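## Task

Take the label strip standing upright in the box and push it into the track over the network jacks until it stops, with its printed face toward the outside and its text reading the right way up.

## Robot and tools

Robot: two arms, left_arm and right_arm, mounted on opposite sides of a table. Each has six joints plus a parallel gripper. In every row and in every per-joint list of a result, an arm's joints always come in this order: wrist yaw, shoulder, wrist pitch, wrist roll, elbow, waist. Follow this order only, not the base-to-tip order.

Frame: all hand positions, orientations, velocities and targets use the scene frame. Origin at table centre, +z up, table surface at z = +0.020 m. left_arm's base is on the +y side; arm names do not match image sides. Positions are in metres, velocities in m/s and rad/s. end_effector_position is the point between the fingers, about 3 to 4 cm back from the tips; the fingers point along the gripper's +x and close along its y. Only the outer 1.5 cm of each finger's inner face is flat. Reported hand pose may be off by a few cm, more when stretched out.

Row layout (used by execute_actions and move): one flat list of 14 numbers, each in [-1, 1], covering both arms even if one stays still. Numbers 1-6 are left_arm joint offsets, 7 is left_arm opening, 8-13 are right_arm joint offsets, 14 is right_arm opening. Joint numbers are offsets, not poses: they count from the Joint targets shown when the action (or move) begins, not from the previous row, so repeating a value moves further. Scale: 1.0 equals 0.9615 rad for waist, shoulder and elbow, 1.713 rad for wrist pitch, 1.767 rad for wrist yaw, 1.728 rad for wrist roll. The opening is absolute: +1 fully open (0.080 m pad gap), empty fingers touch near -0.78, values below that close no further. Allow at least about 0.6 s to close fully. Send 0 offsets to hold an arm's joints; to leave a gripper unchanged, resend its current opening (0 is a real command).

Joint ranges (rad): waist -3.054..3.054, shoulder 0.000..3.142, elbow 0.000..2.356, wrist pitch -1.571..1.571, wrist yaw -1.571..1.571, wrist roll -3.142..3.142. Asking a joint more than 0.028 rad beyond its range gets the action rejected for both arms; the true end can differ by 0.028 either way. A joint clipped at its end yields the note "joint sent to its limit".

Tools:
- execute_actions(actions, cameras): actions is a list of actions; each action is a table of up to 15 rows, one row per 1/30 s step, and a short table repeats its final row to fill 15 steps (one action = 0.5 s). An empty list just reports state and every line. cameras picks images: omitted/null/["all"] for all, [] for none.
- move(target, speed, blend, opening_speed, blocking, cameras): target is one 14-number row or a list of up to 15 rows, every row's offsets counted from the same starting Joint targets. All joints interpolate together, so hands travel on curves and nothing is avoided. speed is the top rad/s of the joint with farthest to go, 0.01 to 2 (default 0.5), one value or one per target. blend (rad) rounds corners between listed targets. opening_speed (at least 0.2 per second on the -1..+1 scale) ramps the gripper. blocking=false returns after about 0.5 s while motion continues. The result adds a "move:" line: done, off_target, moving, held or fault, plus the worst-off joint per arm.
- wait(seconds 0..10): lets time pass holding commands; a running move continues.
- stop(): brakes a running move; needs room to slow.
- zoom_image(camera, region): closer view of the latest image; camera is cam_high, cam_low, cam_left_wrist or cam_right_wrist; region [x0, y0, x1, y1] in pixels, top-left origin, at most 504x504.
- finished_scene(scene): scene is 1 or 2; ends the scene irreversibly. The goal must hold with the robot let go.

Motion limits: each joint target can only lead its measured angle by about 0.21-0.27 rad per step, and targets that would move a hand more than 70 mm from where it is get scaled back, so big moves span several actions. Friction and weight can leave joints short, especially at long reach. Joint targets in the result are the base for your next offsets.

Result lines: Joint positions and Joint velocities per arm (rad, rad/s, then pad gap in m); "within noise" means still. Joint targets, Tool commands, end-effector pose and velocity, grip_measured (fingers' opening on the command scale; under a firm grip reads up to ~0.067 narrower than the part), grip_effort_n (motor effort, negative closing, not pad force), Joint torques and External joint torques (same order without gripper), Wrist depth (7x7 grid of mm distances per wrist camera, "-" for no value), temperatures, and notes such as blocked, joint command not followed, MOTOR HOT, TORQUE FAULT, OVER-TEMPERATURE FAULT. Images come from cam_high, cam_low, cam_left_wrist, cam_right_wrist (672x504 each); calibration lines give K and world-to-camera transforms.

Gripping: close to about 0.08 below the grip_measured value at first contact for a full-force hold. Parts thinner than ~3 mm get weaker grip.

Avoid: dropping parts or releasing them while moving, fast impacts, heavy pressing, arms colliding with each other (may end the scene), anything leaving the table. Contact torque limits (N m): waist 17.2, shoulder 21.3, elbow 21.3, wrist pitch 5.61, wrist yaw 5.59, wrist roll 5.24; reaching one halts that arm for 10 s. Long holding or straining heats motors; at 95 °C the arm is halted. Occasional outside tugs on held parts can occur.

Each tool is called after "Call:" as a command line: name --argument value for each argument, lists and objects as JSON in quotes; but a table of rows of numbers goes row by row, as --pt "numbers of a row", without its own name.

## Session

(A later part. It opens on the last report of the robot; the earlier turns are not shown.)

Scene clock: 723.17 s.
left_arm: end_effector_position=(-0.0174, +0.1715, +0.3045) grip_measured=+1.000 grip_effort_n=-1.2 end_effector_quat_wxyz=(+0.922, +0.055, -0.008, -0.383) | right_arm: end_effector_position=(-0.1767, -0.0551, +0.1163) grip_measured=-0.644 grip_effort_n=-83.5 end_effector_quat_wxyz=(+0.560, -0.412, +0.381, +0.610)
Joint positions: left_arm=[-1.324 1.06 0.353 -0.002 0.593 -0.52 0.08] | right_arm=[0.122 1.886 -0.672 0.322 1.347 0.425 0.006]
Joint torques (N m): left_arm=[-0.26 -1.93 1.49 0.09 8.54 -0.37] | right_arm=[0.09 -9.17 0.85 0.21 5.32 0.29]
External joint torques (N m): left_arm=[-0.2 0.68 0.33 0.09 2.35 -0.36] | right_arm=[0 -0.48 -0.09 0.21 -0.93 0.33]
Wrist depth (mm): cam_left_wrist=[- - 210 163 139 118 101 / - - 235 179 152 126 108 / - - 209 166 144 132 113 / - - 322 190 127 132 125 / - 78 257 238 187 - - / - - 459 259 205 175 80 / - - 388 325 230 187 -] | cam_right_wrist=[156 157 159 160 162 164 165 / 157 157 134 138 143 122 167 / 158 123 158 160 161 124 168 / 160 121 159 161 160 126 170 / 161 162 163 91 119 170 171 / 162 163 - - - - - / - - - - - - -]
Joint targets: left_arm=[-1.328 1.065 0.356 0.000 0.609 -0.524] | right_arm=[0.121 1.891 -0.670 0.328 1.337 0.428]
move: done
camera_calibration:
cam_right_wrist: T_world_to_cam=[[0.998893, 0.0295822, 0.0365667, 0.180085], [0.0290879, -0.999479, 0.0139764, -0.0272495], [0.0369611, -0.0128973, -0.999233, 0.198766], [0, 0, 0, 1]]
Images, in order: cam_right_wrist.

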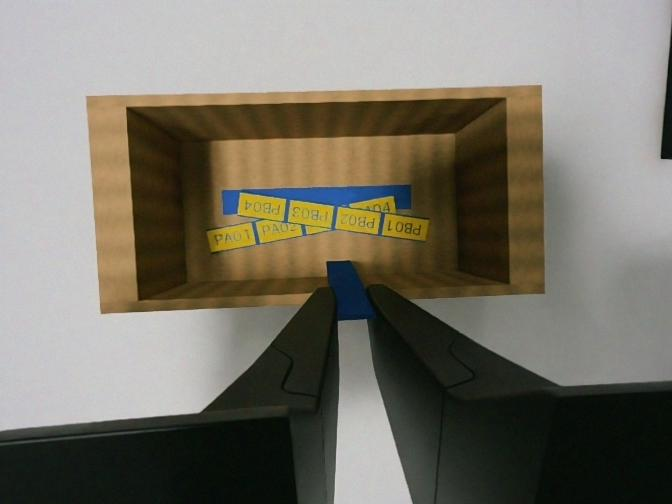

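Call:
move --pt "0.2422 -0.1716 -0.2662 -0.116 0.0426 -0.1 0.2 0 -0.0474 -0.1856 0 0.2832 0 -0.7" --pt "0.4298 0.6078 -0.5067 -0.2795 0.8117 -0.1014 0.2 0.0134 0.0571 -0.3259 -0.88 0.5945 0.1046 -0.7" --speed '[0.35, 0.7]' --opening_speed 1.5

Scene clock: 832.67 s.
left_arm: end_effector_position=(-0.2087, +0.0599, +0.2625) grip_measured=+0.203 grip_effort_n=-17.0 end_effector_quat_wxyz=(+0.703, +0.212, +0.227, -0.639) | right_arm: end_effector_position=(-0.2163, -0.0650, +0.2356) grip_measured=-0.644 grip_effort_n=-83.5 end_effector_quat_wxyz=(-0.078, +0.691, +0.162, -0.700)
Joint positions: left_arm=[-0.572 1.64 -0.512 -0.481 1.373 -0.618 0.044] | right_arm=[0.141 1.932 -1.226 -1.187 1.9 0.525 0.006]
Joint torques (N m): left_arm=[-0.18 -6.29 1.31 -0.05 8.94 -0.27] | right_arm=[0.21 -8.54 0.46 -0.18 7.42 0.24]
External joint torques (N m): left_arm=[0.07 0.64 0.02 -0.05 2.5 -0.3] | right_arm=[0.17 0.48 -0.38 -0.2 1.19 0.24]
Motor temperatures (°C): left_arm=[25 22 37 24 39 22] | right_arm=[24 35 33 26 28 23]
Wrist depth (mm): cam_left_wrist=[515 503 488 455 155 460 - / 456 445 436 418 405 402 - / 407 397 389 381 372 367 - / 372 361 356 330 340 335 - / 218 268 - 308 303 88 275 / - - 81 294 290 - - / - - 268 273 270 - -] | cam_right_wrist=[208 218 233 253 276 307 334 / 217 229 244 266 295 324 365 / 227 243 255 278 318 354 395 / 240 258 277 294 346 387 436 / 254 274 289 90 363 422 487 / 267 281 - - - - - / - - - - - - -]
Joint targets: left_arm=[-0.569 1.649 -0.512 -0.483 1.389 -0.622] | right_arm=[0.145 1.946 -1.229 -1.193 1.908 0.528]
move: done
camera_calibration:
cam_left_wrist: T_world_to_cam=[[-0.993627, -0.101898, -0.0481955, -0.178191], [-0.0656485, 0.870692, -0.487427, 0.0858649], [0.0916313, -0.481157, -0.871833, 0.353757], [0, 0, 0, 1]]
cam_right_wrist: T_world_to_cam=[[-0.0782281, 0.918099, 0.388555, -0.0425665], [0.934153, -0.06862, 0.350213, 0.139447], [0.348193, 0.390366, -0.852277, 0.378259], [0, 0, 0, 1]]

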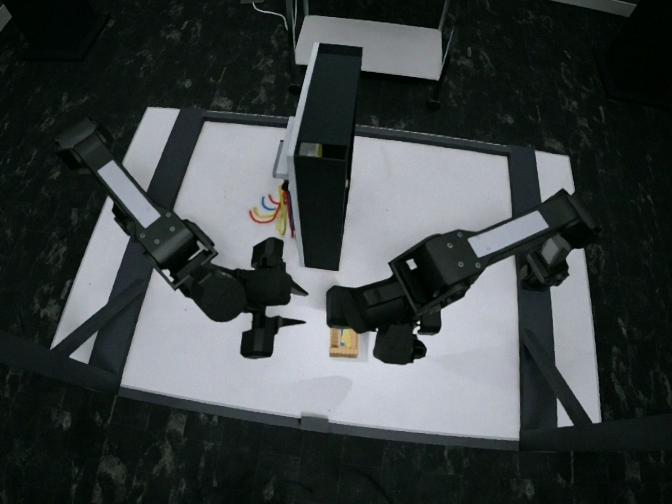

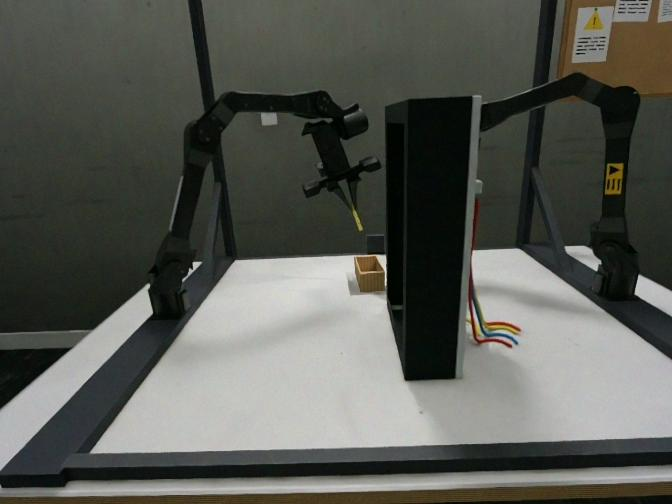

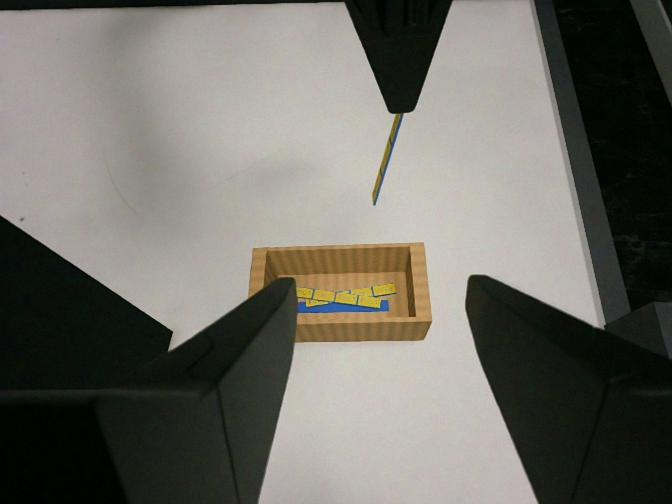

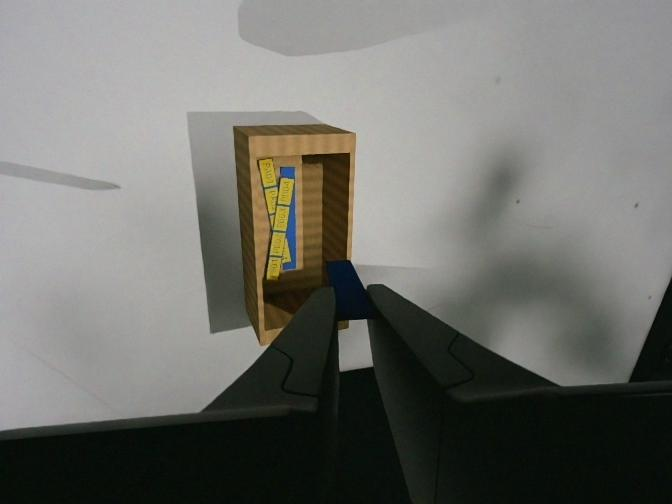

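Call:
move --target '[0,0,0,0,0,0,0.2,0,0,0,-0.885,0,0,-0.7]' --speed 0.7 --cameras '["cam_left_wrist", "cam_low", "cam_right_wrist"]'

Call:
zoom_image --camera "cam_left_wrist" --region '[330, 60, 480, 210]'

Call:
zoom_image --camera "cam_low" --region '[290, 120, 410, 260]'

Scene clock: 841.60 s.
left_arm: end_effector_position=(-0.2087, +0.0598, +0.2627) grip_measured=+0.203 grip_effort_n=-16.5 end_effector_quat_wxyz=(+0.703, +0.212, +0.227, -0.639) | right_arm: end_effector_position=(-0.2163, -0.0650, +0.2357) grip_measured=-0.644 grip_effort_n=-83.5 end_effector_quat_wxyz=(+0.422, +0.553, +0.601, -0.392)
Joint positions: left_arm=[-0.572 1.64 -0.512 -0.481 1.373 -0.618 0.044] | right_arm=[0.141 1.932 -1.226 -2.716 1.901 0.525 0.006]
Joint torques (N m): left_arm=[-0.19 -6.22 1.31 -0.04 8.89 -0.28] | right_arm=[0.22 -8.4 0.42 -0.21 7.44 0.19]
External joint torques (N m): left_arm=[0.06 0.71 0.01 -0.05 2.46 -0.24] | right_arm=[0.15 0.58 -0.35 -0.21 1.26 0.22]
Wrist depth (mm): cam_left_wrist=[513 503 487 453 156 456 - / 455 443 433 419 399 402 - / 408 398 390 384 366 367 - / 374 361 358 331 340 334 - / 218 268 - 307 302 88 274 / - - 81 295 291 - - / - - 269 273 269 - -] | cam_right_wrist=[220 224 227 230 232 238 245 / 244 233 233 232 260 265 - / 266 265 265 270 295 293 - / 283 322 324 327 340 348 - / 355 373 359 90 373 - - / 424 - - - - - - / - - - - - - -]
Joint targets: left_arm=[-0.569 1.649 -0.512 -0.483 1.389 -0.622] | right_arm=[0.145 1.946 -1.229 -2.722 1.908 0.528]
move: done
camera_calibration:
cam_left_wrist: T_world_to_cam=[[-0.993638, -0.101913, -0.0479387, -0.178289], [-0.0657591, 0.870543, -0.487679, 0.0860257], [0.0914334, -0.481424, -0.871706, 0.35381], [0, 0, 0, 1]]
cam_right_wrist: T_world_to_cam=[[-0.995331, -0.0660498, 0.0703776, -0.229994], [-0.00190643, 0.742483, 0.669862, -0.0857467], [-0.0964985, 0.666601, -0.739142, 0.273416], [0, 0, 0, 1]]
Images, in order: cam_low, cam_left_wrist, cam_right_wrist.

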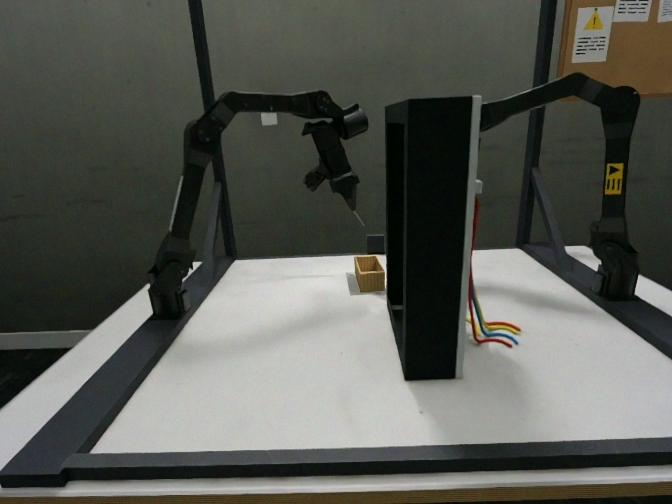

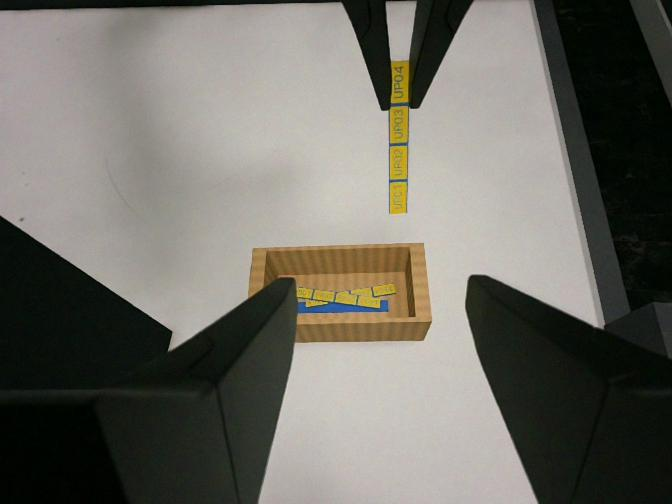

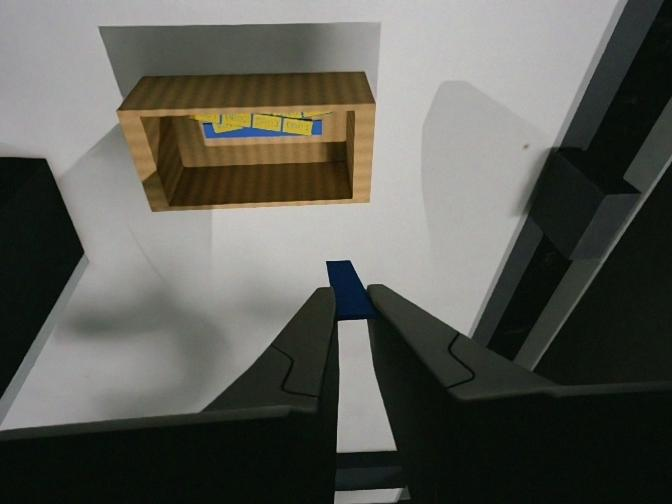

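Scaled by 3.360.

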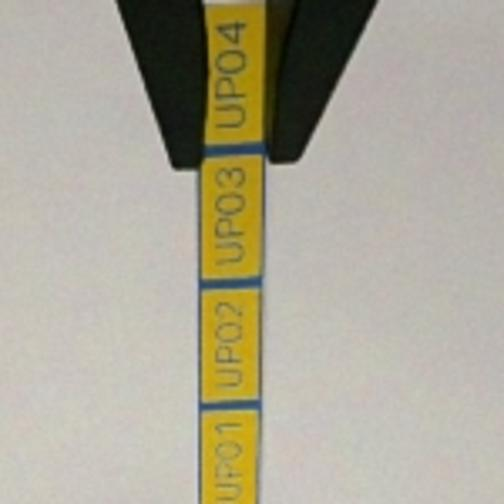

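Scaled by 3.600.

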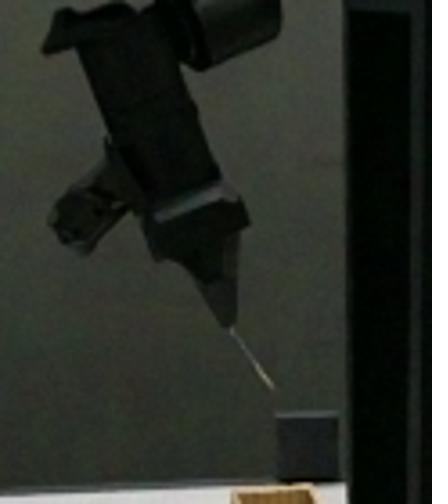

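Call:
move --target '[0.0713,0.3478,-0.0197,0.0179,0.364,0.1428,0.2,0,0,0,0,0,0,-0.7]' --speed 0.4 --cameras '["cam_left_wrist", "cam_low"]'

Call:
zoom_image --camera "cam_left_wrist" --region '[280, 60, 480, 320]'

Call:
zoom_image --camera "cam_low" --region '[290, 80, 430, 260]'

Scene clock: 912.70 s.
left_arm: end_effector_position=(-0.2123, -0.0321, +0.2373) grip_measured=+0.203 grip_effort_n=-17.4 end_effector_quat_wxyz=(+0.700, +0.217, +0.267, -0.626) | right_arm: end_effector_position=(-0.2163, -0.0650, +0.2357) grip_measured=-0.644 grip_effort_n=-83.5 end_effector_quat_wxyz=(+0.422, +0.553, +0.602, -0.392)
Joint positions: left_arm=[-0.446 1.974 -0.546 -0.455 1.723 -0.484 0.044] | right_arm=[0.141 1.932 -1.226 -2.716 1.901 0.525 0.006]
Joint torques (N m): left_arm=[-0.14 -8.73 1.35 0.11 8.95 0.04] | right_arm=[0.22 -8.48 0.42 -0.23 7.48 0.2]
External joint torques (N m): left_arm=[0.07 0.51 0.08 0.11 2.58 -0.03] | right_arm=[0.15 0.53 -0.35 -0.23 1.29 0.15]
Wrist depth (mm): cam_left_wrist=[- - - - - - - / 361 - - - - - - / 335 332 - - - 315 - / 311 310 304 105 291 297 302 / 288 293 - 277 277 88 282 / - - 81 257 255 - - / - - 242 245 244 - -] | cam_right_wrist=[221 223 227 230 233 237 245 / 245 233 233 234 260 266 - / 265 264 265 270 294 293 - / 282 321 325 324 338 345 - / 354 370 359 90 376 - - / 422 - - - - - - / - - - - - - -]
Joint targets: left_arm=[-0.443 1.984 -0.546 -0.452 1.739 -0.484] | right_arm=[0.145 1.946 -1.229 -2.722 1.908 0.528]
move: done
camera_calibration:
cam_left_wrist: T_world_to_cam=[[-0.991705, -0.128133, -0.0101903, -0.201862], [-0.111618, 0.897772, -0.426082, 0.129984], [0.0637437, -0.42141, -0.904627, 0.291601], [0, 0, 0, 1]]
Images, in order: cam_low, cam_left_wrist.

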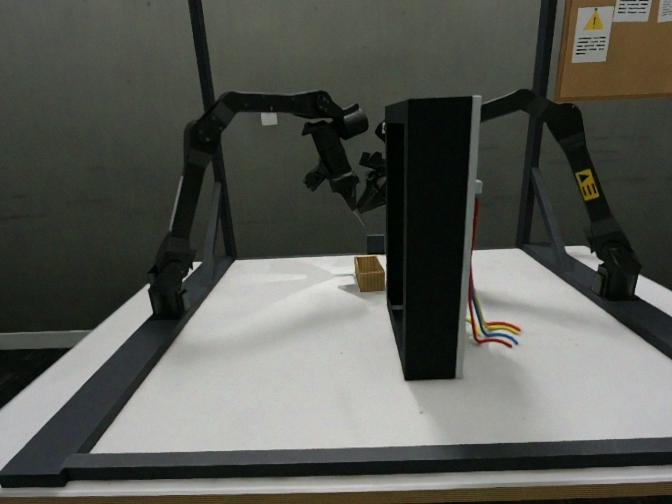

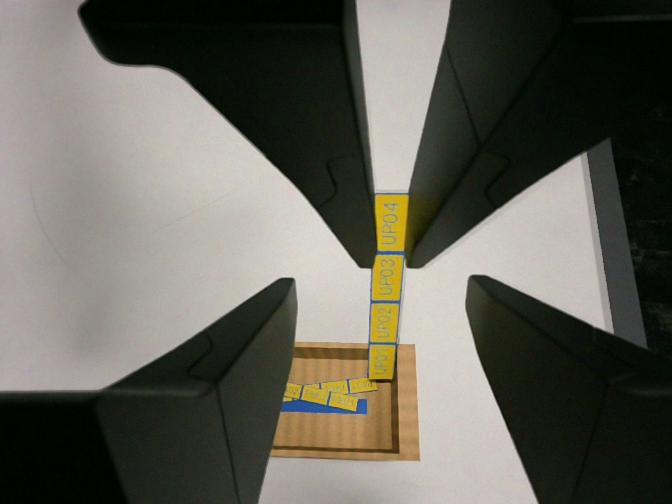

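Scaled by 1.938.

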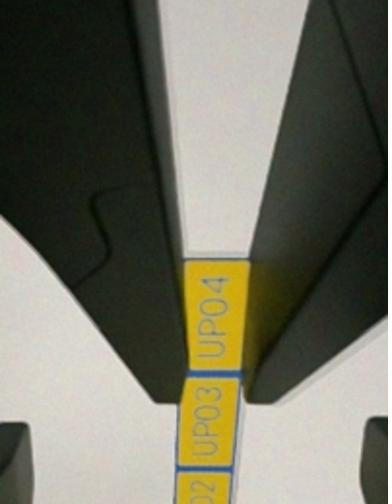

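Scaled by 2.800.

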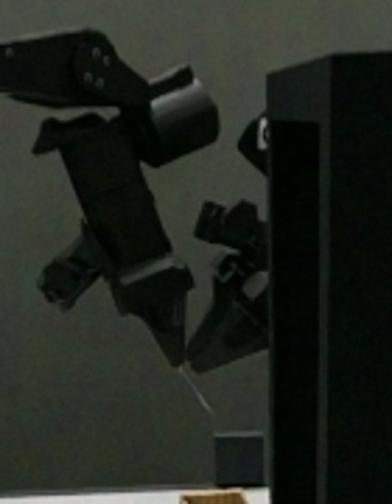

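Call:
zoom_image --camera "cam_left_wrist" --region '[350, 180, 430, 280]'

Call:
zoom_image --camera "cam_left_wrist" --region '[340, 290, 430, 390]'

Call:
zoom_image --camera "cam_left_wrist" --region '[240, 240, 520, 400]'

Scaled by 5.040.

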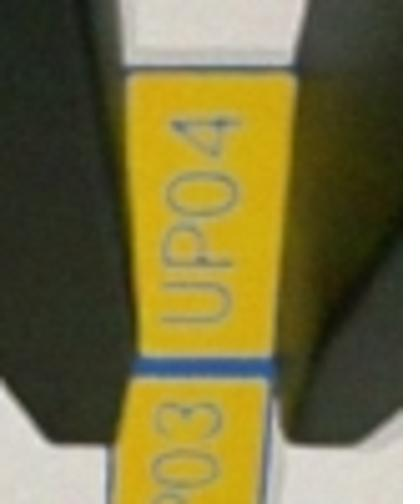

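Scaled by 5.040.

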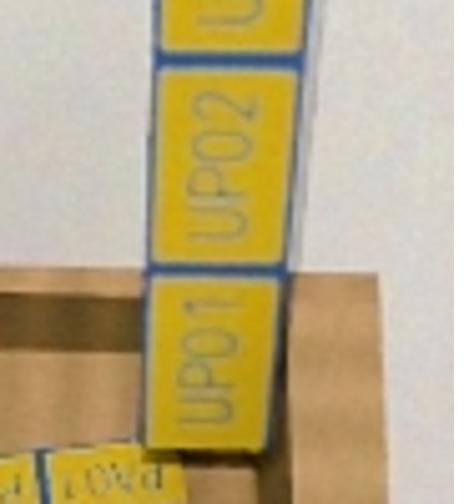

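Scaled by 1.800.

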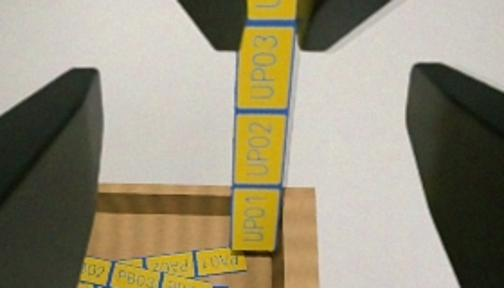

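Call:
move --target '[0.0044,0.0415,0.0313,0.0174,-0.0142,0.0081,0.2,0,0,0,0,0,0,-0.7]' --speed 0.15 --cameras '["cam_left_wrist", "cam_low"]'

Call:
zoom_image --camera "cam_left_wrist" --region '[280, 200, 480, 400]'

Call:
zoom_image --camera "cam_low" --region '[320, 160, 400, 260]'

Scene clock: 977.03 s.
left_arm: end_effector_position=(-0.2163, -0.0423, +0.2242) grip_measured=+0.203 grip_effort_n=-17.4 end_effector_quat_wxyz=(+0.696, +0.222, +0.258, -0.632) | right_arm: end_effector_position=(-0.2163, -0.0650, +0.2357) grip_measured=-0.644 grip_effort_n=-83.5 end_effector_quat_wxyz=(+0.422, +0.553, +0.602, -0.392)
Joint positions: left_arm=[-0.439 2.013 -0.495 -0.425 1.723 -0.48 0.044] | right_arm=[0.141 1.932 -1.226 -2.716 1.901 0.525 0.006]
Joint torques (N m): left_arm=[-0.13 -8.98 1.62 0.14 7.23 0.23] | right_arm=[0.22 -8.45 0.41 -0.21 7.47 0.23]
External joint torques (N m): left_arm=[0.07 0.52 0.31 0.13 0.82 0.18] | right_arm=[0.15 0.43 -0.38 -0.21 1.31 0.22]
Motor temperatures (°C): left_arm=[25 34 36 24 45 22] | right_arm=[24 34 31 26 33 23]
Heat: left arm: hottest elbow 45 °C (+4.1 °C/min); right arm: hottest shoulder 34 °C (+0.0 °C/min).
Wrist depth (mm): cam_left_wrist=[- - - - - - - / - - - - - - - / 319 - - - - - - / 299 294 287 96 - 282 283 / 277 279 77 109 263 88 263 / - - 81 242 242 - - / - - 193 233 233 - -] | cam_right_wrist=[221 224 226 231 233 239 245 / 245 233 233 233 261 264 - / 266 263 265 269 295 292 - / 282 320 324 327 328 344 - / 354 370 113 90 114 - - / 423 - - - - - - / - - - - - - -]
Joint targets: left_arm=[-0.435 2.024 -0.492 -0.422 1.726 -0.476] | right_arm=[0.145 1.946 -1.229 -2.722 1.908 0.528]
move: done
camera_calibration:
cam_left_wrist: T_world_to_cam=[[-0.993817, -0.108711, -0.0225735, -0.204091], [-0.0883886, 0.897674, -0.431705, 0.139372], [0.0671948, -0.42704, -0.901732, 0.275575], [0, 0, 0, 1]]
Images, in order: cam_low, cam_left_wrist.

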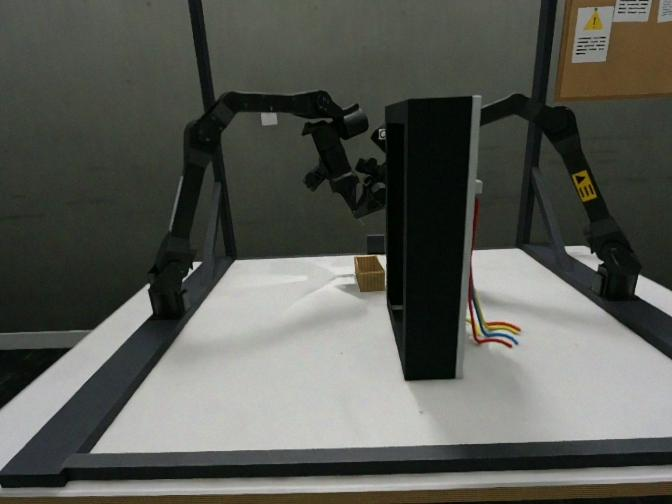

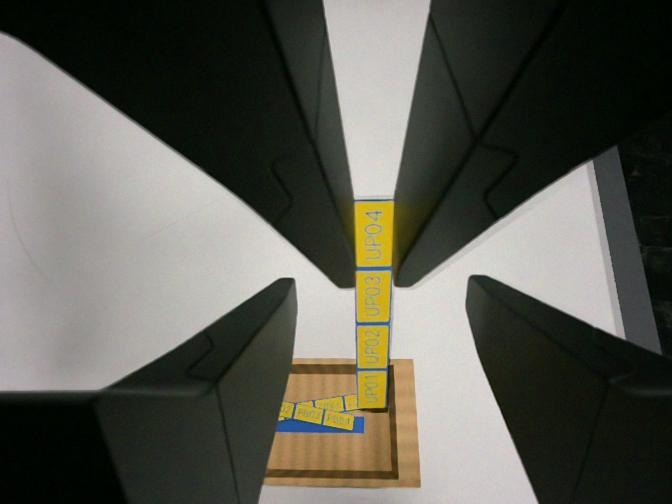

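Scaled by 2.520.

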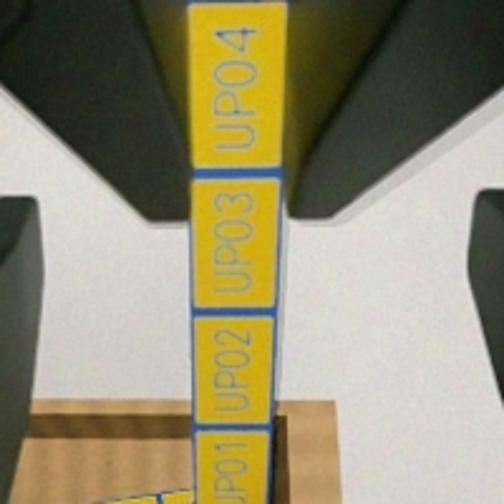

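Scaled by 5.040.

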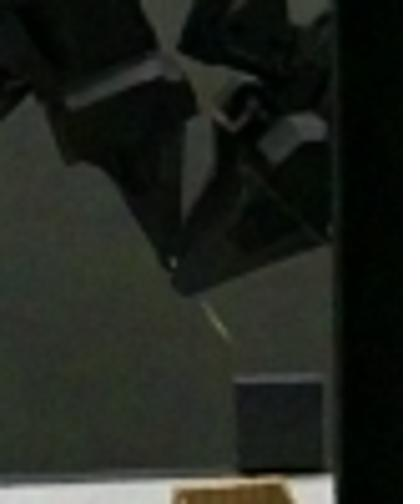

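Call:
move --target '[0.004,0.0058,0.0236,0,-0.0363,0.0073,0.1,0,0,0,0,0,0,-0.7]' --speed 0.1 --cameras '["cam_left_wrist", "cam_low"]'

Call:
zoom_image --camera "cam_left_wrist" --region '[280, 200, 480, 400]'

Call:
zoom_image --camera "cam_low" --region '[320, 160, 400, 260]'

Scene clock: 1000.33 s.
left_arm: end_effector_position=(-0.2151, -0.0459, +0.2180) grip_measured=+0.103 grip_effort_n=-17.0 end_effector_quat_wxyz=(+0.696, +0.216, +0.259, -0.634) | right_arm: end_effector_position=(-0.2163, -0.0650, +0.2357) grip_measured=-0.644 grip_effort_n=-83.5 end_effector_quat_wxyz=(+0.422, +0.553, +0.602, -0.392)
Joint positions: left_arm=[-0.432 2.019 -0.455 -0.425 1.701 -0.473 0.04] | right_arm=[0.141 1.932 -1.226 -2.716 1.901 0.525 0.006]
Joint torques (N m): left_arm=[-0.14 -9.04 1.62 0.11 5.63 0.28] | right_arm=[0.21 -8.44 0.41 -0.22 7.44 0.2]
External joint torques (N m): left_arm=[0.06 0.46 0.32 0.1 -0.73 0.21] | right_arm=[0.14 0.51 -0.37 -0.22 1.27 0.21]
Wrist depth (mm): cam_left_wrist=[- - - - - - - / - - - - - - - / 308 - - - - - - / 290 286 - - - 277 279 / 268 272 - 100 105 81 258 / - - - 232 222 - - / - - - 227 222 - -] | cam_right_wrist=[221 223 227 230 233 238 245 / 245 233 233 233 261 263 - / 265 263 264 270 294 293 - / 282 319 315 326 323 348 - / 357 374 114 90 114 - - / 425 - - - - - - / - - - - - - -]
Joint targets: left_arm=[-0.428 2.029 -0.452 -0.422 1.691 -0.469] | right_arm=[0.145 1.946 -1.229 -2.722 1.908 0.528]
move: done
camera_calibration:
cam_left_wrist: T_world_to_cam=[[-0.993797, -0.11059, -0.0117345, -0.205922], [-0.0942724, 0.893706, -0.438637, 0.140091], [0.058996, -0.43481, -0.898588, 0.265633], [0, 0, 0, 1]]
Images, in order: cam_low, cam_left_wrist.

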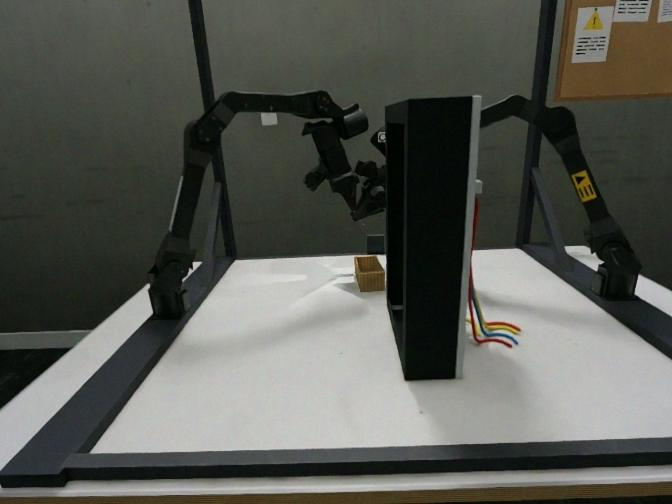

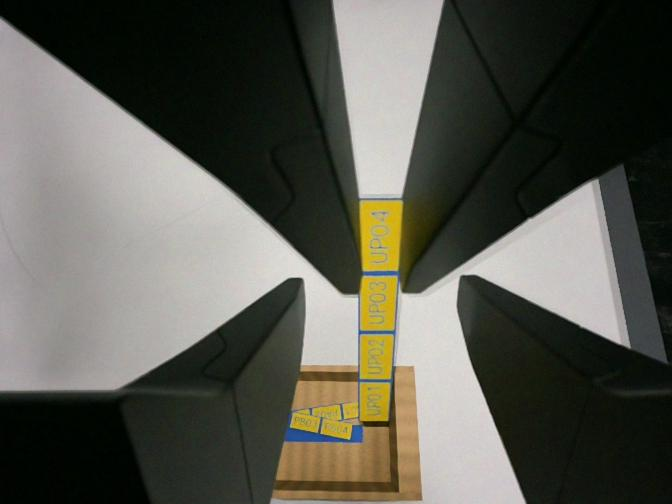

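Scaled by 2.520.

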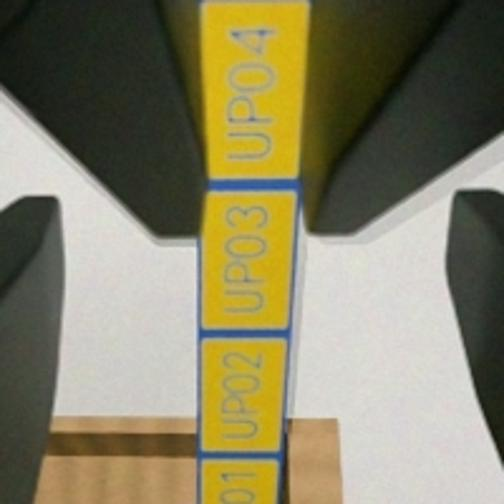

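Scaled by 5.040.

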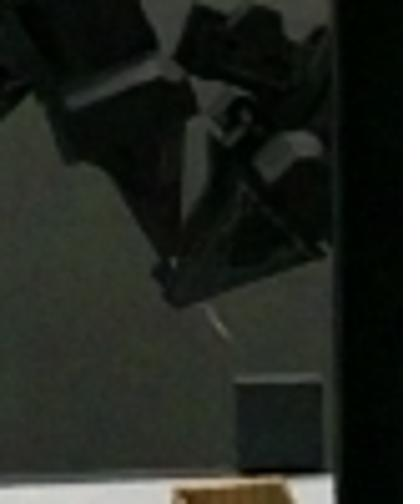

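Call:
move --target '[0,-0.0053,0.013,0.0116,-0.0284,0,-0.2,0,0,0,0,0,0,-0.7]' --speed 0.1 --cameras '["cam_left_wrist", "cam_low"]'

Call:
zoom_image --camera "cam_left_wrist" --region '[280, 200, 480, 400]'

Call:
zoom_image --camera "cam_low" --region '[335, 190, 390, 250]'

Scene clock: 1018.93 s.
left_arm: end_effector_position=(-0.2146, -0.0447, +0.2106) grip_measured=-0.196 grip_effort_n=-17.0 end_effector_quat_wxyz=(+0.693, +0.225, +0.254, -0.636) | right_arm: end_effector_position=(-0.2163, -0.0650, +0.2357) grip_measured=-0.644 grip_effort_n=-83.5 end_effector_quat_wxyz=(+0.422, +0.553, +0.602, -0.392)
Joint positions: left_arm=[-0.431 2.019 -0.433 -0.405 1.674 -0.473 0.026] | right_arm=[0.141 1.932 -1.226 -2.716 1.901 0.525 0.006]
Joint torques (N m): left_arm=[-0.12 -9.62 1.62 0.12 5.57 0.33] | right_arm=[0.22 -8.41 0.4 -0.22 7.44 0.23]
External joint torques (N m): left_arm=[0.08 -0.11 0.32 0.12 -0.81 0.25] | right_arm=[0.15 0.5 -0.37 -0.22 1.3 0.23]
Motor temperatures (°C): left_arm=[25 35 38 24 40 22] | right_arm=[24 34 31 26 33 23]
Heat: left arm: hottest elbow 40 °C (-5.0 °C/min); right arm: hottest shoulder 34 °C (+0.0 °C/min).
Wrist depth (mm): cam_left_wrist=[- - - - - - - / - - - - - - - / 305 - - - - 279 289 / 285 280 274 - 265 266 264 / 263 262 261 - 94 252 246 / 252 - - 225 95 - - / - - - 220 184 - -] | cam_right_wrist=[221 224 227 230 234 238 245 / 244 233 233 231 260 265 - / 267 262 266 269 294 292 - / 283 318 319 321 333 345 - / 353 371 357 91 373 - - / 423 - - - - - - / - - - - - - -]
Joint targets: left_arm=[-0.428 2.024 -0.429 -0.402 1.664 -0.469] | right_arm=[0.145 1.946 -1.229 -2.722 1.908 0.528]
move: done
camera_calibration:
cam_left_wrist: T_world_to_cam=[[-0.994785, -0.0976659, -0.029387, -0.201256], [-0.0752225, 0.897154, -0.435266, 0.139422], [0.0688753, -0.430785, -0.899822, 0.262009], [0, 0, 0, 1]]
Images, in order: cam_low, cam_left_wrist.

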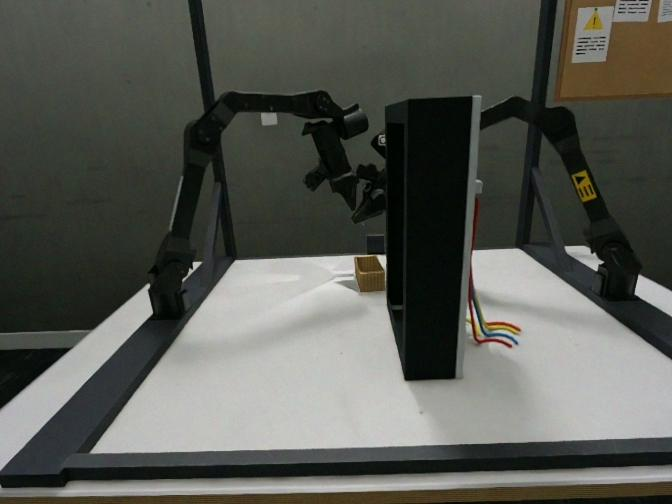

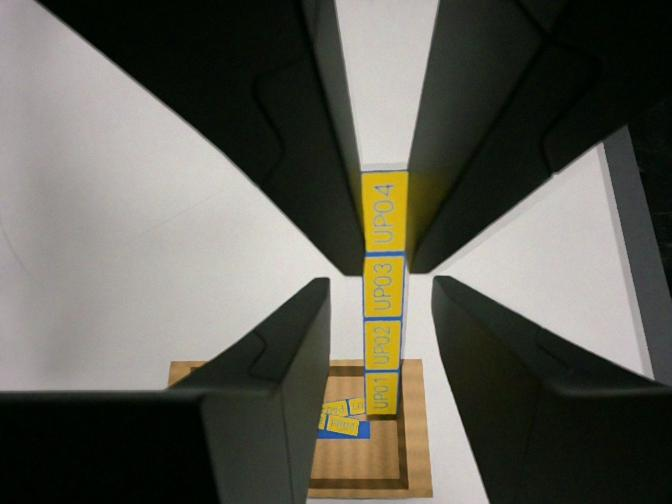

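Scaled by 2.520.

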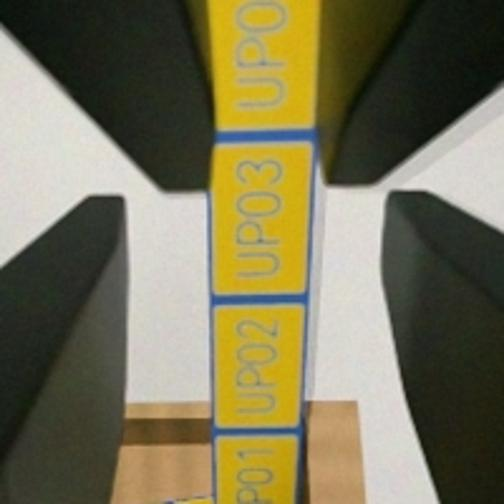

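Scaled by 8.400.

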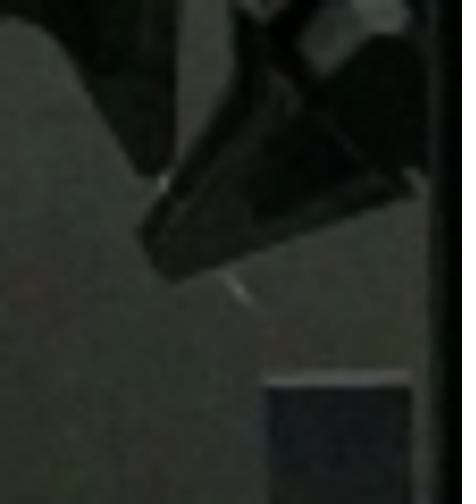

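Call:
move --target '[0,0,0,0,0,0,-0.72,0,0,0,0,0,0,-0.7]' --speed 0.1 --opening_speed 0.3 --cameras '["cam_left_wrist"]'

Call:
zoom_image --camera "cam_left_wrist" --region '[280, 200, 480, 400]'

Scene clock: 1038.67 s.
left_arm: end_effector_position=(-0.2143, -0.0447, +0.2103) grip_measured=-0.618 grip_effort_n=-83.5 end_effector_quat_wxyz=(+0.693, +0.225, +0.254, -0.636) | right_arm: end_effector_position=(-0.2165, -0.0652, +0.2356) grip_measured=-0.644 grip_effort_n=-83.5 end_effector_quat_wxyz=(+0.422, +0.553, +0.602, -0.392)
Joint positions: left_arm=[-0.431 2.019 -0.433 -0.405 1.673 -0.473 0.007] | right_arm=[0.141 1.932 -1.227 -2.716 1.901 0.526 0.006]
Joint torques (N m): left_arm=[-0.13 -9.67 1.62 0.11 5.62 0.25] | right_arm=[0.22 -8.43 0.47 -0.22 7.45 0.09]
External joint torques (N m): left_arm=[0.06 -0.15 0.31 0.1 -0.77 0.25] | right_arm=[0.14 0.55 -0.29 -0.22 1.27 0.13]
Wrist depth (mm): cam_left_wrist=[- - - - - - - / - - - - - - - / 308 301 - - - - 289 / 285 281 274 - - 266 263 / 263 260 263 - 95 252 245 / 253 - - - 87 - 235 / - - - - - - -] | cam_right_wrist=[221 224 227 231 233 238 246 / 244 233 234 234 260 265 - / 266 260 260 270 293 290 - / 283 320 325 315 340 346 - / 355 370 359 90 377 - - / 420 - - - - - - / - - - - - - -]
Joint targets: left_arm=[-0.428 2.024 -0.430 -0.402 1.663 -0.469] | right_arm=[0.145 1.946 -1.229 -2.722 1.908 0.528]
move: done
camera_calibration:
cam_left_wrist: T_world_to_cam=[[-0.994737, -0.0980255, -0.0298114, -0.200928], [-0.075408, 0.897418, -0.43469, 0.139124], [0.069364, -0.430154, -0.900087, 0.261925], [0, 0, 0, 1]]
Images, in order: cam_left_wrist.

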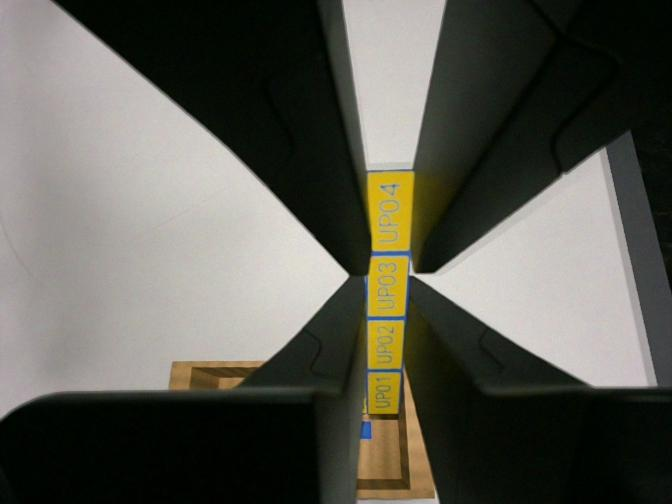

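Scaled by 2.520.

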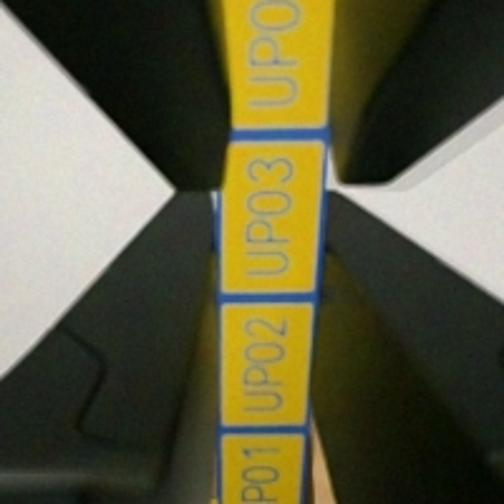

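Call:
move --target '[0,0,0,0,0,0,-0.72,0,0,0,0,0,0,-0.15]' --speed 0.1 --opening_speed 0.4 --cameras '["cam_left_wrist"]'

Call:
zoom_image --camera "cam_left_wrist" --region '[280, 160, 480, 440]'

Scene clock: 1048.00 s.
left_arm: end_effector_position=(-0.2142, -0.0448, +0.2104) grip_measured=-0.618 grip_effort_n=-83.5 end_effector_quat_wxyz=(+0.694, +0.225, +0.254, -0.636) | right_arm: end_effector_position=(-0.2165, -0.0652, +0.2355) grip_measured=-0.154 grip_effort_n=14.7 end_effector_quat_wxyz=(+0.423, +0.553, +0.601, -0.392)
Joint positions: left_arm=[-0.431 2.019 -0.432 -0.405 1.673 -0.472 0.007] | right_arm=[0.141 1.932 -1.227 -2.716 1.901 0.526 0.028]
Joint torques (N m): left_arm=[-0.12 -9.67 1.6 0.11 5.66 0.33] | right_arm=[0.23 -8.49 0.48 -0.21 7.48 0.17]
External joint torques (N m): left_arm=[0.07 -0.13 0.3 0.11 -0.71 0.34] | right_arm=[0.16 0.43 -0.3 -0.21 1.32 0.17]
Wrist depth (mm): cam_left_wrist=[- - - 354 350 - - / - - - 321 - - - / - - - 300 - - - / 284 278 270 272 266 262 264 / 264 260 262 - 95 250 245 / 252 250 - - 87 - 234 / - - - - - - -] | cam_right_wrist=[221 224 226 230 233 237 244 / 245 234 234 234 260 266 - / 267 259 258 271 294 292 - / 283 319 327 312 341 344 - / 354 362 84 109 96 - - / 412 - - - 86 - - / - - - 111 106 - -]
Joint targets: left_arm=[-0.428 2.024 -0.429 -0.402 1.664 -0.469] | right_arm=[0.145 1.946 -1.229 -2.722 1.908 0.528]
move: done
camera_calibration:
cam_left_wrist: T_world_to_cam=[[-0.994705, -0.0984149, -0.0295992, -0.200831], [-0.0758286, 0.897243, -0.434978, 0.139234], [0.069366, -0.43043, -0.899955, 0.261871], [0, 0, 0, 1]]
Images, in order: cam_left_wrist.

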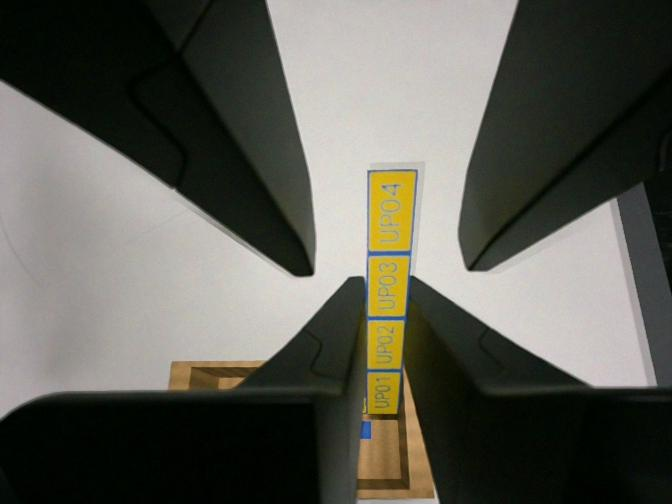

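Scaled by 1.800.

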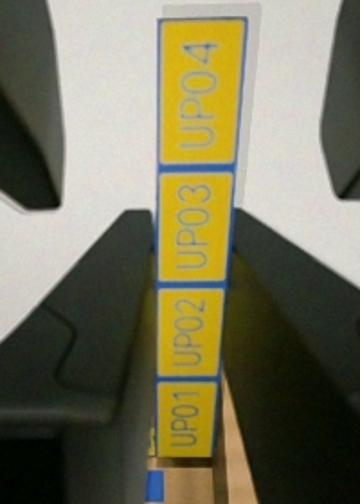

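Call:
move --pt "0 0 0 0 0 0 -0.72 0 -0.022 -0.105 0 0.164 0 -0.15" --pt "-0.2032 -0.553 0.2382 0.3484 -0.688 -0.3068 -0.72 -0.082 -0.984 0.367 0 -0.996 0.387 -0.15" --speed '[0.3, 0.8]' --cameras '["cam_left_wrist", "cam_high"]'

Scene clock: 1126.57 s.
left_arm: end_effector_position=(-0.2244, +0.0950, +0.2560) grip_measured=-0.618 grip_effort_n=-83.5 end_effector_quat_wxyz=(+0.655, +0.323, -0.066, -0.680) | right_arm: end_effector_position=(-0.2546, -0.2571, +0.2835) grip_measured=-0.153 grip_effort_n=14.7 end_effector_quat_wxyz=(+0.227, +0.371, +0.853, -0.291)
Joint positions: left_arm=[-0.781 1.506 -0.025 0.197 1.012 -0.761 0.007] | right_arm=[0.004 1.005 -0.602 -2.716 0.962 0.897 0.028]
Joint torques (N m): left_arm=[-0.43 -8 1.77 0.1 5.54 -0.18] | right_arm=[-0.14 -4.39 1.41 -0.19 5.97 0.32]
External joint torques (N m): left_arm=[-0.22 -2.09 0.37 0.12 -0.83 -0.21] | right_arm=[-0.13 -1.69 -0.13 -0.21 -0.93 0.32]
Wrist depth (mm): cam_left_wrist=[549 - - - 556 - - / - - 626 590 492 403 - / - - 639 533 427 359 308 / - 737 579 440 368 322 280 / - 631 536 - 95 288 258 / - - - - 87 - 241 / - - - - - - -] | cam_right_wrist=[268 294 321 - - 936 820 / 321 350 - - - 985 827 / 389 416 - - - 996 851 / 501 - - - - - 872 / 682 - 101 - 96 987 877 / - - - - 80 - - / - - - - - - -]
Joint targets: left_arm=[-0.787 1.492 -0.021 0.200 1.002 -0.764] | right_arm=[0.000 1.000 -0.600 -2.722 0.950 0.900]
move: done
camera_calibration:
cam_left_wrist: T_world_to_cam=[[-0.831608, 0.112404, -0.543868, -0.047697], [0.459286, 0.689761, -0.55972, 0.204563], [0.312224, -0.715258, -0.625237, 0.375094], [0, 0, 0, 1]]
Images, in order: cam_high, cam_left_wrist.

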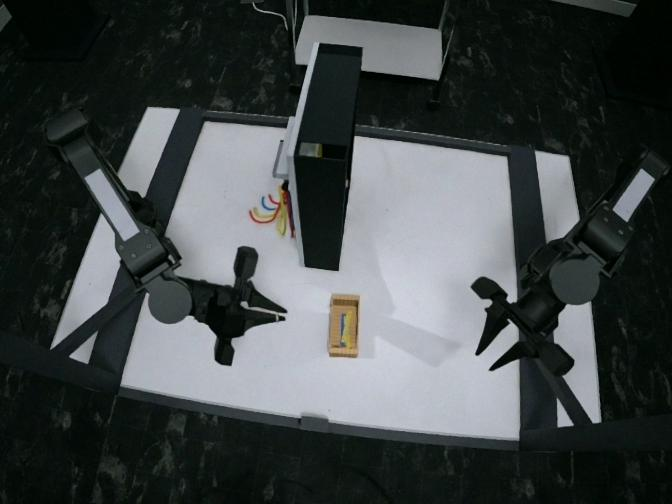

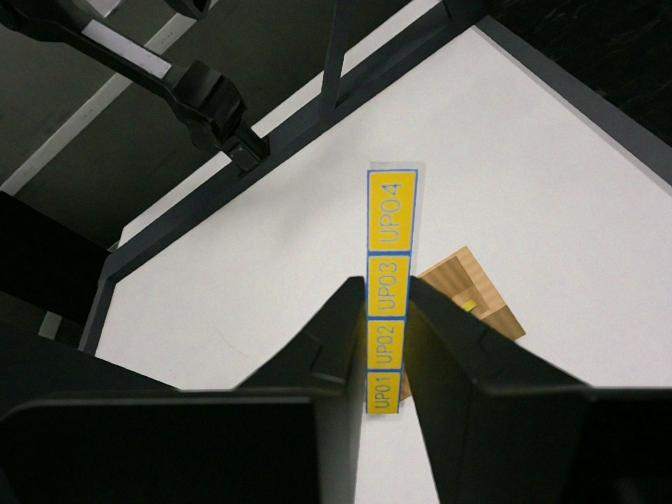

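Call:
move --pt "-0.2734 -0.469 0.3155 0.5787 -0.4992 -0.3599 -0.72 0 0 0 0 0 0 -0.15" --pt "0.1522 -0.7792 0.1938 0.7934 -0.593 0.4205 -0.72 0 0 0 0 0 0 -0.15" --speed '[0.7,0.5]' --blend 0.1 --cameras '["cam_left_wrist", "cam_high", "cam_low"]'

Call:
zoom_image --camera "cam_left_wrist" --region '[300, 130, 660, 400]'

Call:
zoom_image --camera "cam_high" --region '[210, 110, 350, 280]'

Scene clock: 1139.13 s.
left_arm: end_effector_position=(-0.0529, +0.1682, +0.3059) grip_measured=-0.618 grip_effort_n=-83.5 end_effector_quat_wxyz=(+0.535, +0.532, -0.464, -0.464) | right_arm: end_effector_position=(-0.2546, -0.2572, +0.2837) grip_measured=-0.153 grip_effort_n=14.7 end_effector_quat_wxyz=(+0.226, +0.370, +0.853, -0.291)
Joint positions: left_arm=[-0.523 0.75 0.31 1.569 0.442 -0.364 0.007] | right_arm=[0.003 1.005 -0.602 -2.716 0.962 0.897 0.028]
Joint torques (N m): left_arm=[0.09 -2 1.73 0.03 5.91 0.36] | right_arm=[-0.14 -4.34 1.4 -0.2 6.03 0.3]
External joint torques (N m): left_arm=[0.09 -0.66 0.17 0.08 -0.78 0.36] | right_arm=[-0.13 -1.57 -0.13 -0.22 -0.91 0.29]
Wrist depth (mm): cam_left_wrist=[- - - - - 572 405 / - - - 731 - 612 392 / - 190 188 197 176 182 166 / 166 164 164 163 164 164 165 / - 183 179 - 95 180 181 / - - - - 87 - 205 / - - - - - - -] | cam_right_wrist=[268 293 323 - - 950 821 / 322 350 - - - 978 840 / 388 424 - - - 985 847 / 495 - - - - 1000 862 / 676 - 100 - 96 995 877 / - - - - 79 - - / - - - - - - -]
Joint targets: left_arm=[-0.518 0.743 0.310 1.571 0.432 -0.360] | right_arm=[0.000 0.999 -0.600 -2.722 0.951 0.900]
move: done
camera_calibration:
cam_left_wrist: T_world_to_cam=[[0.0274387, -0.0296566, -0.999183, 0.322454], [0.842564, 0.538549, 0.00715321, -0.0244474], [0.537897, -0.842072, 0.0397647, 0.234916], [0, 0, 0, 1]]
Images, in order: cam_high, cam_low, cam_left_wrist.

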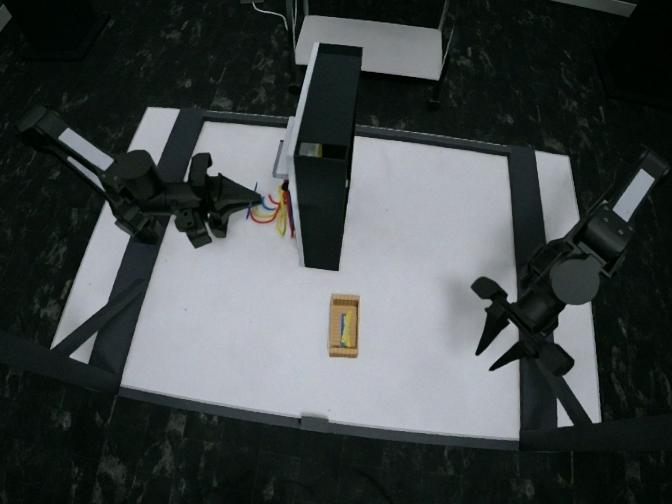

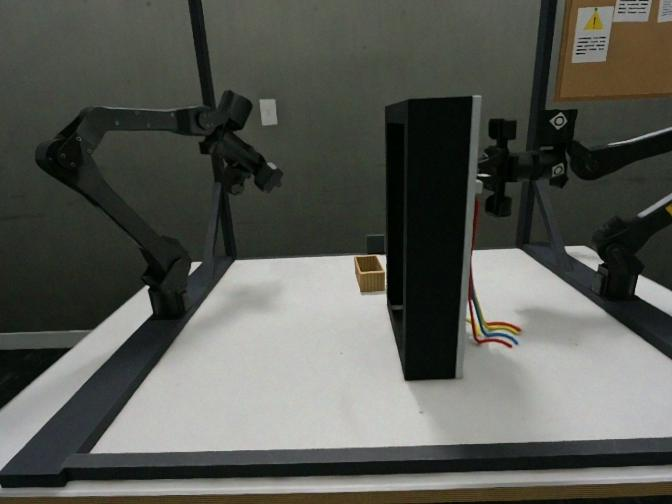

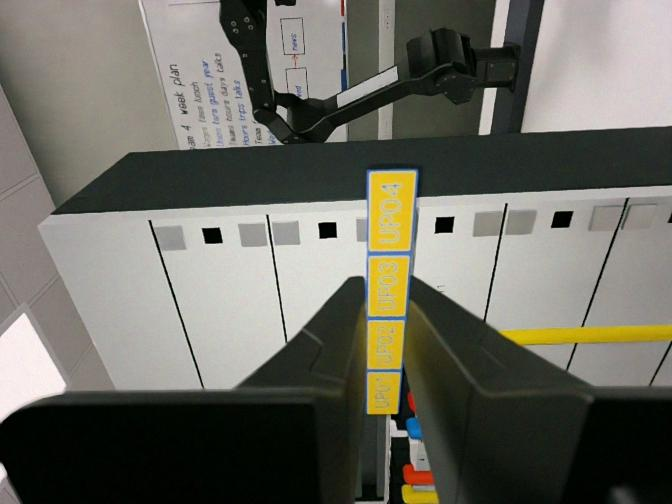

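Scaled by 1.400.

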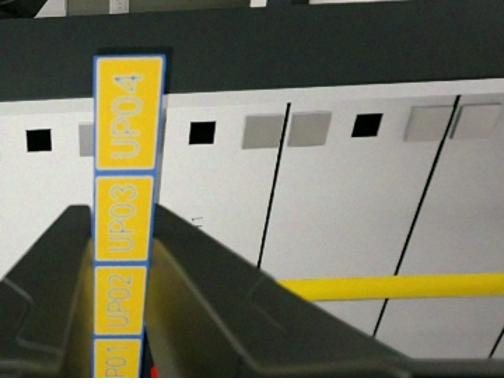

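Scaled by 2.965.

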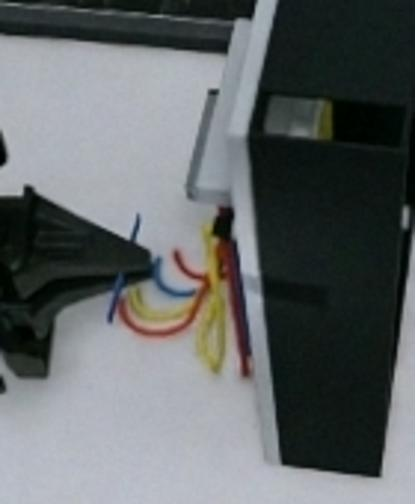

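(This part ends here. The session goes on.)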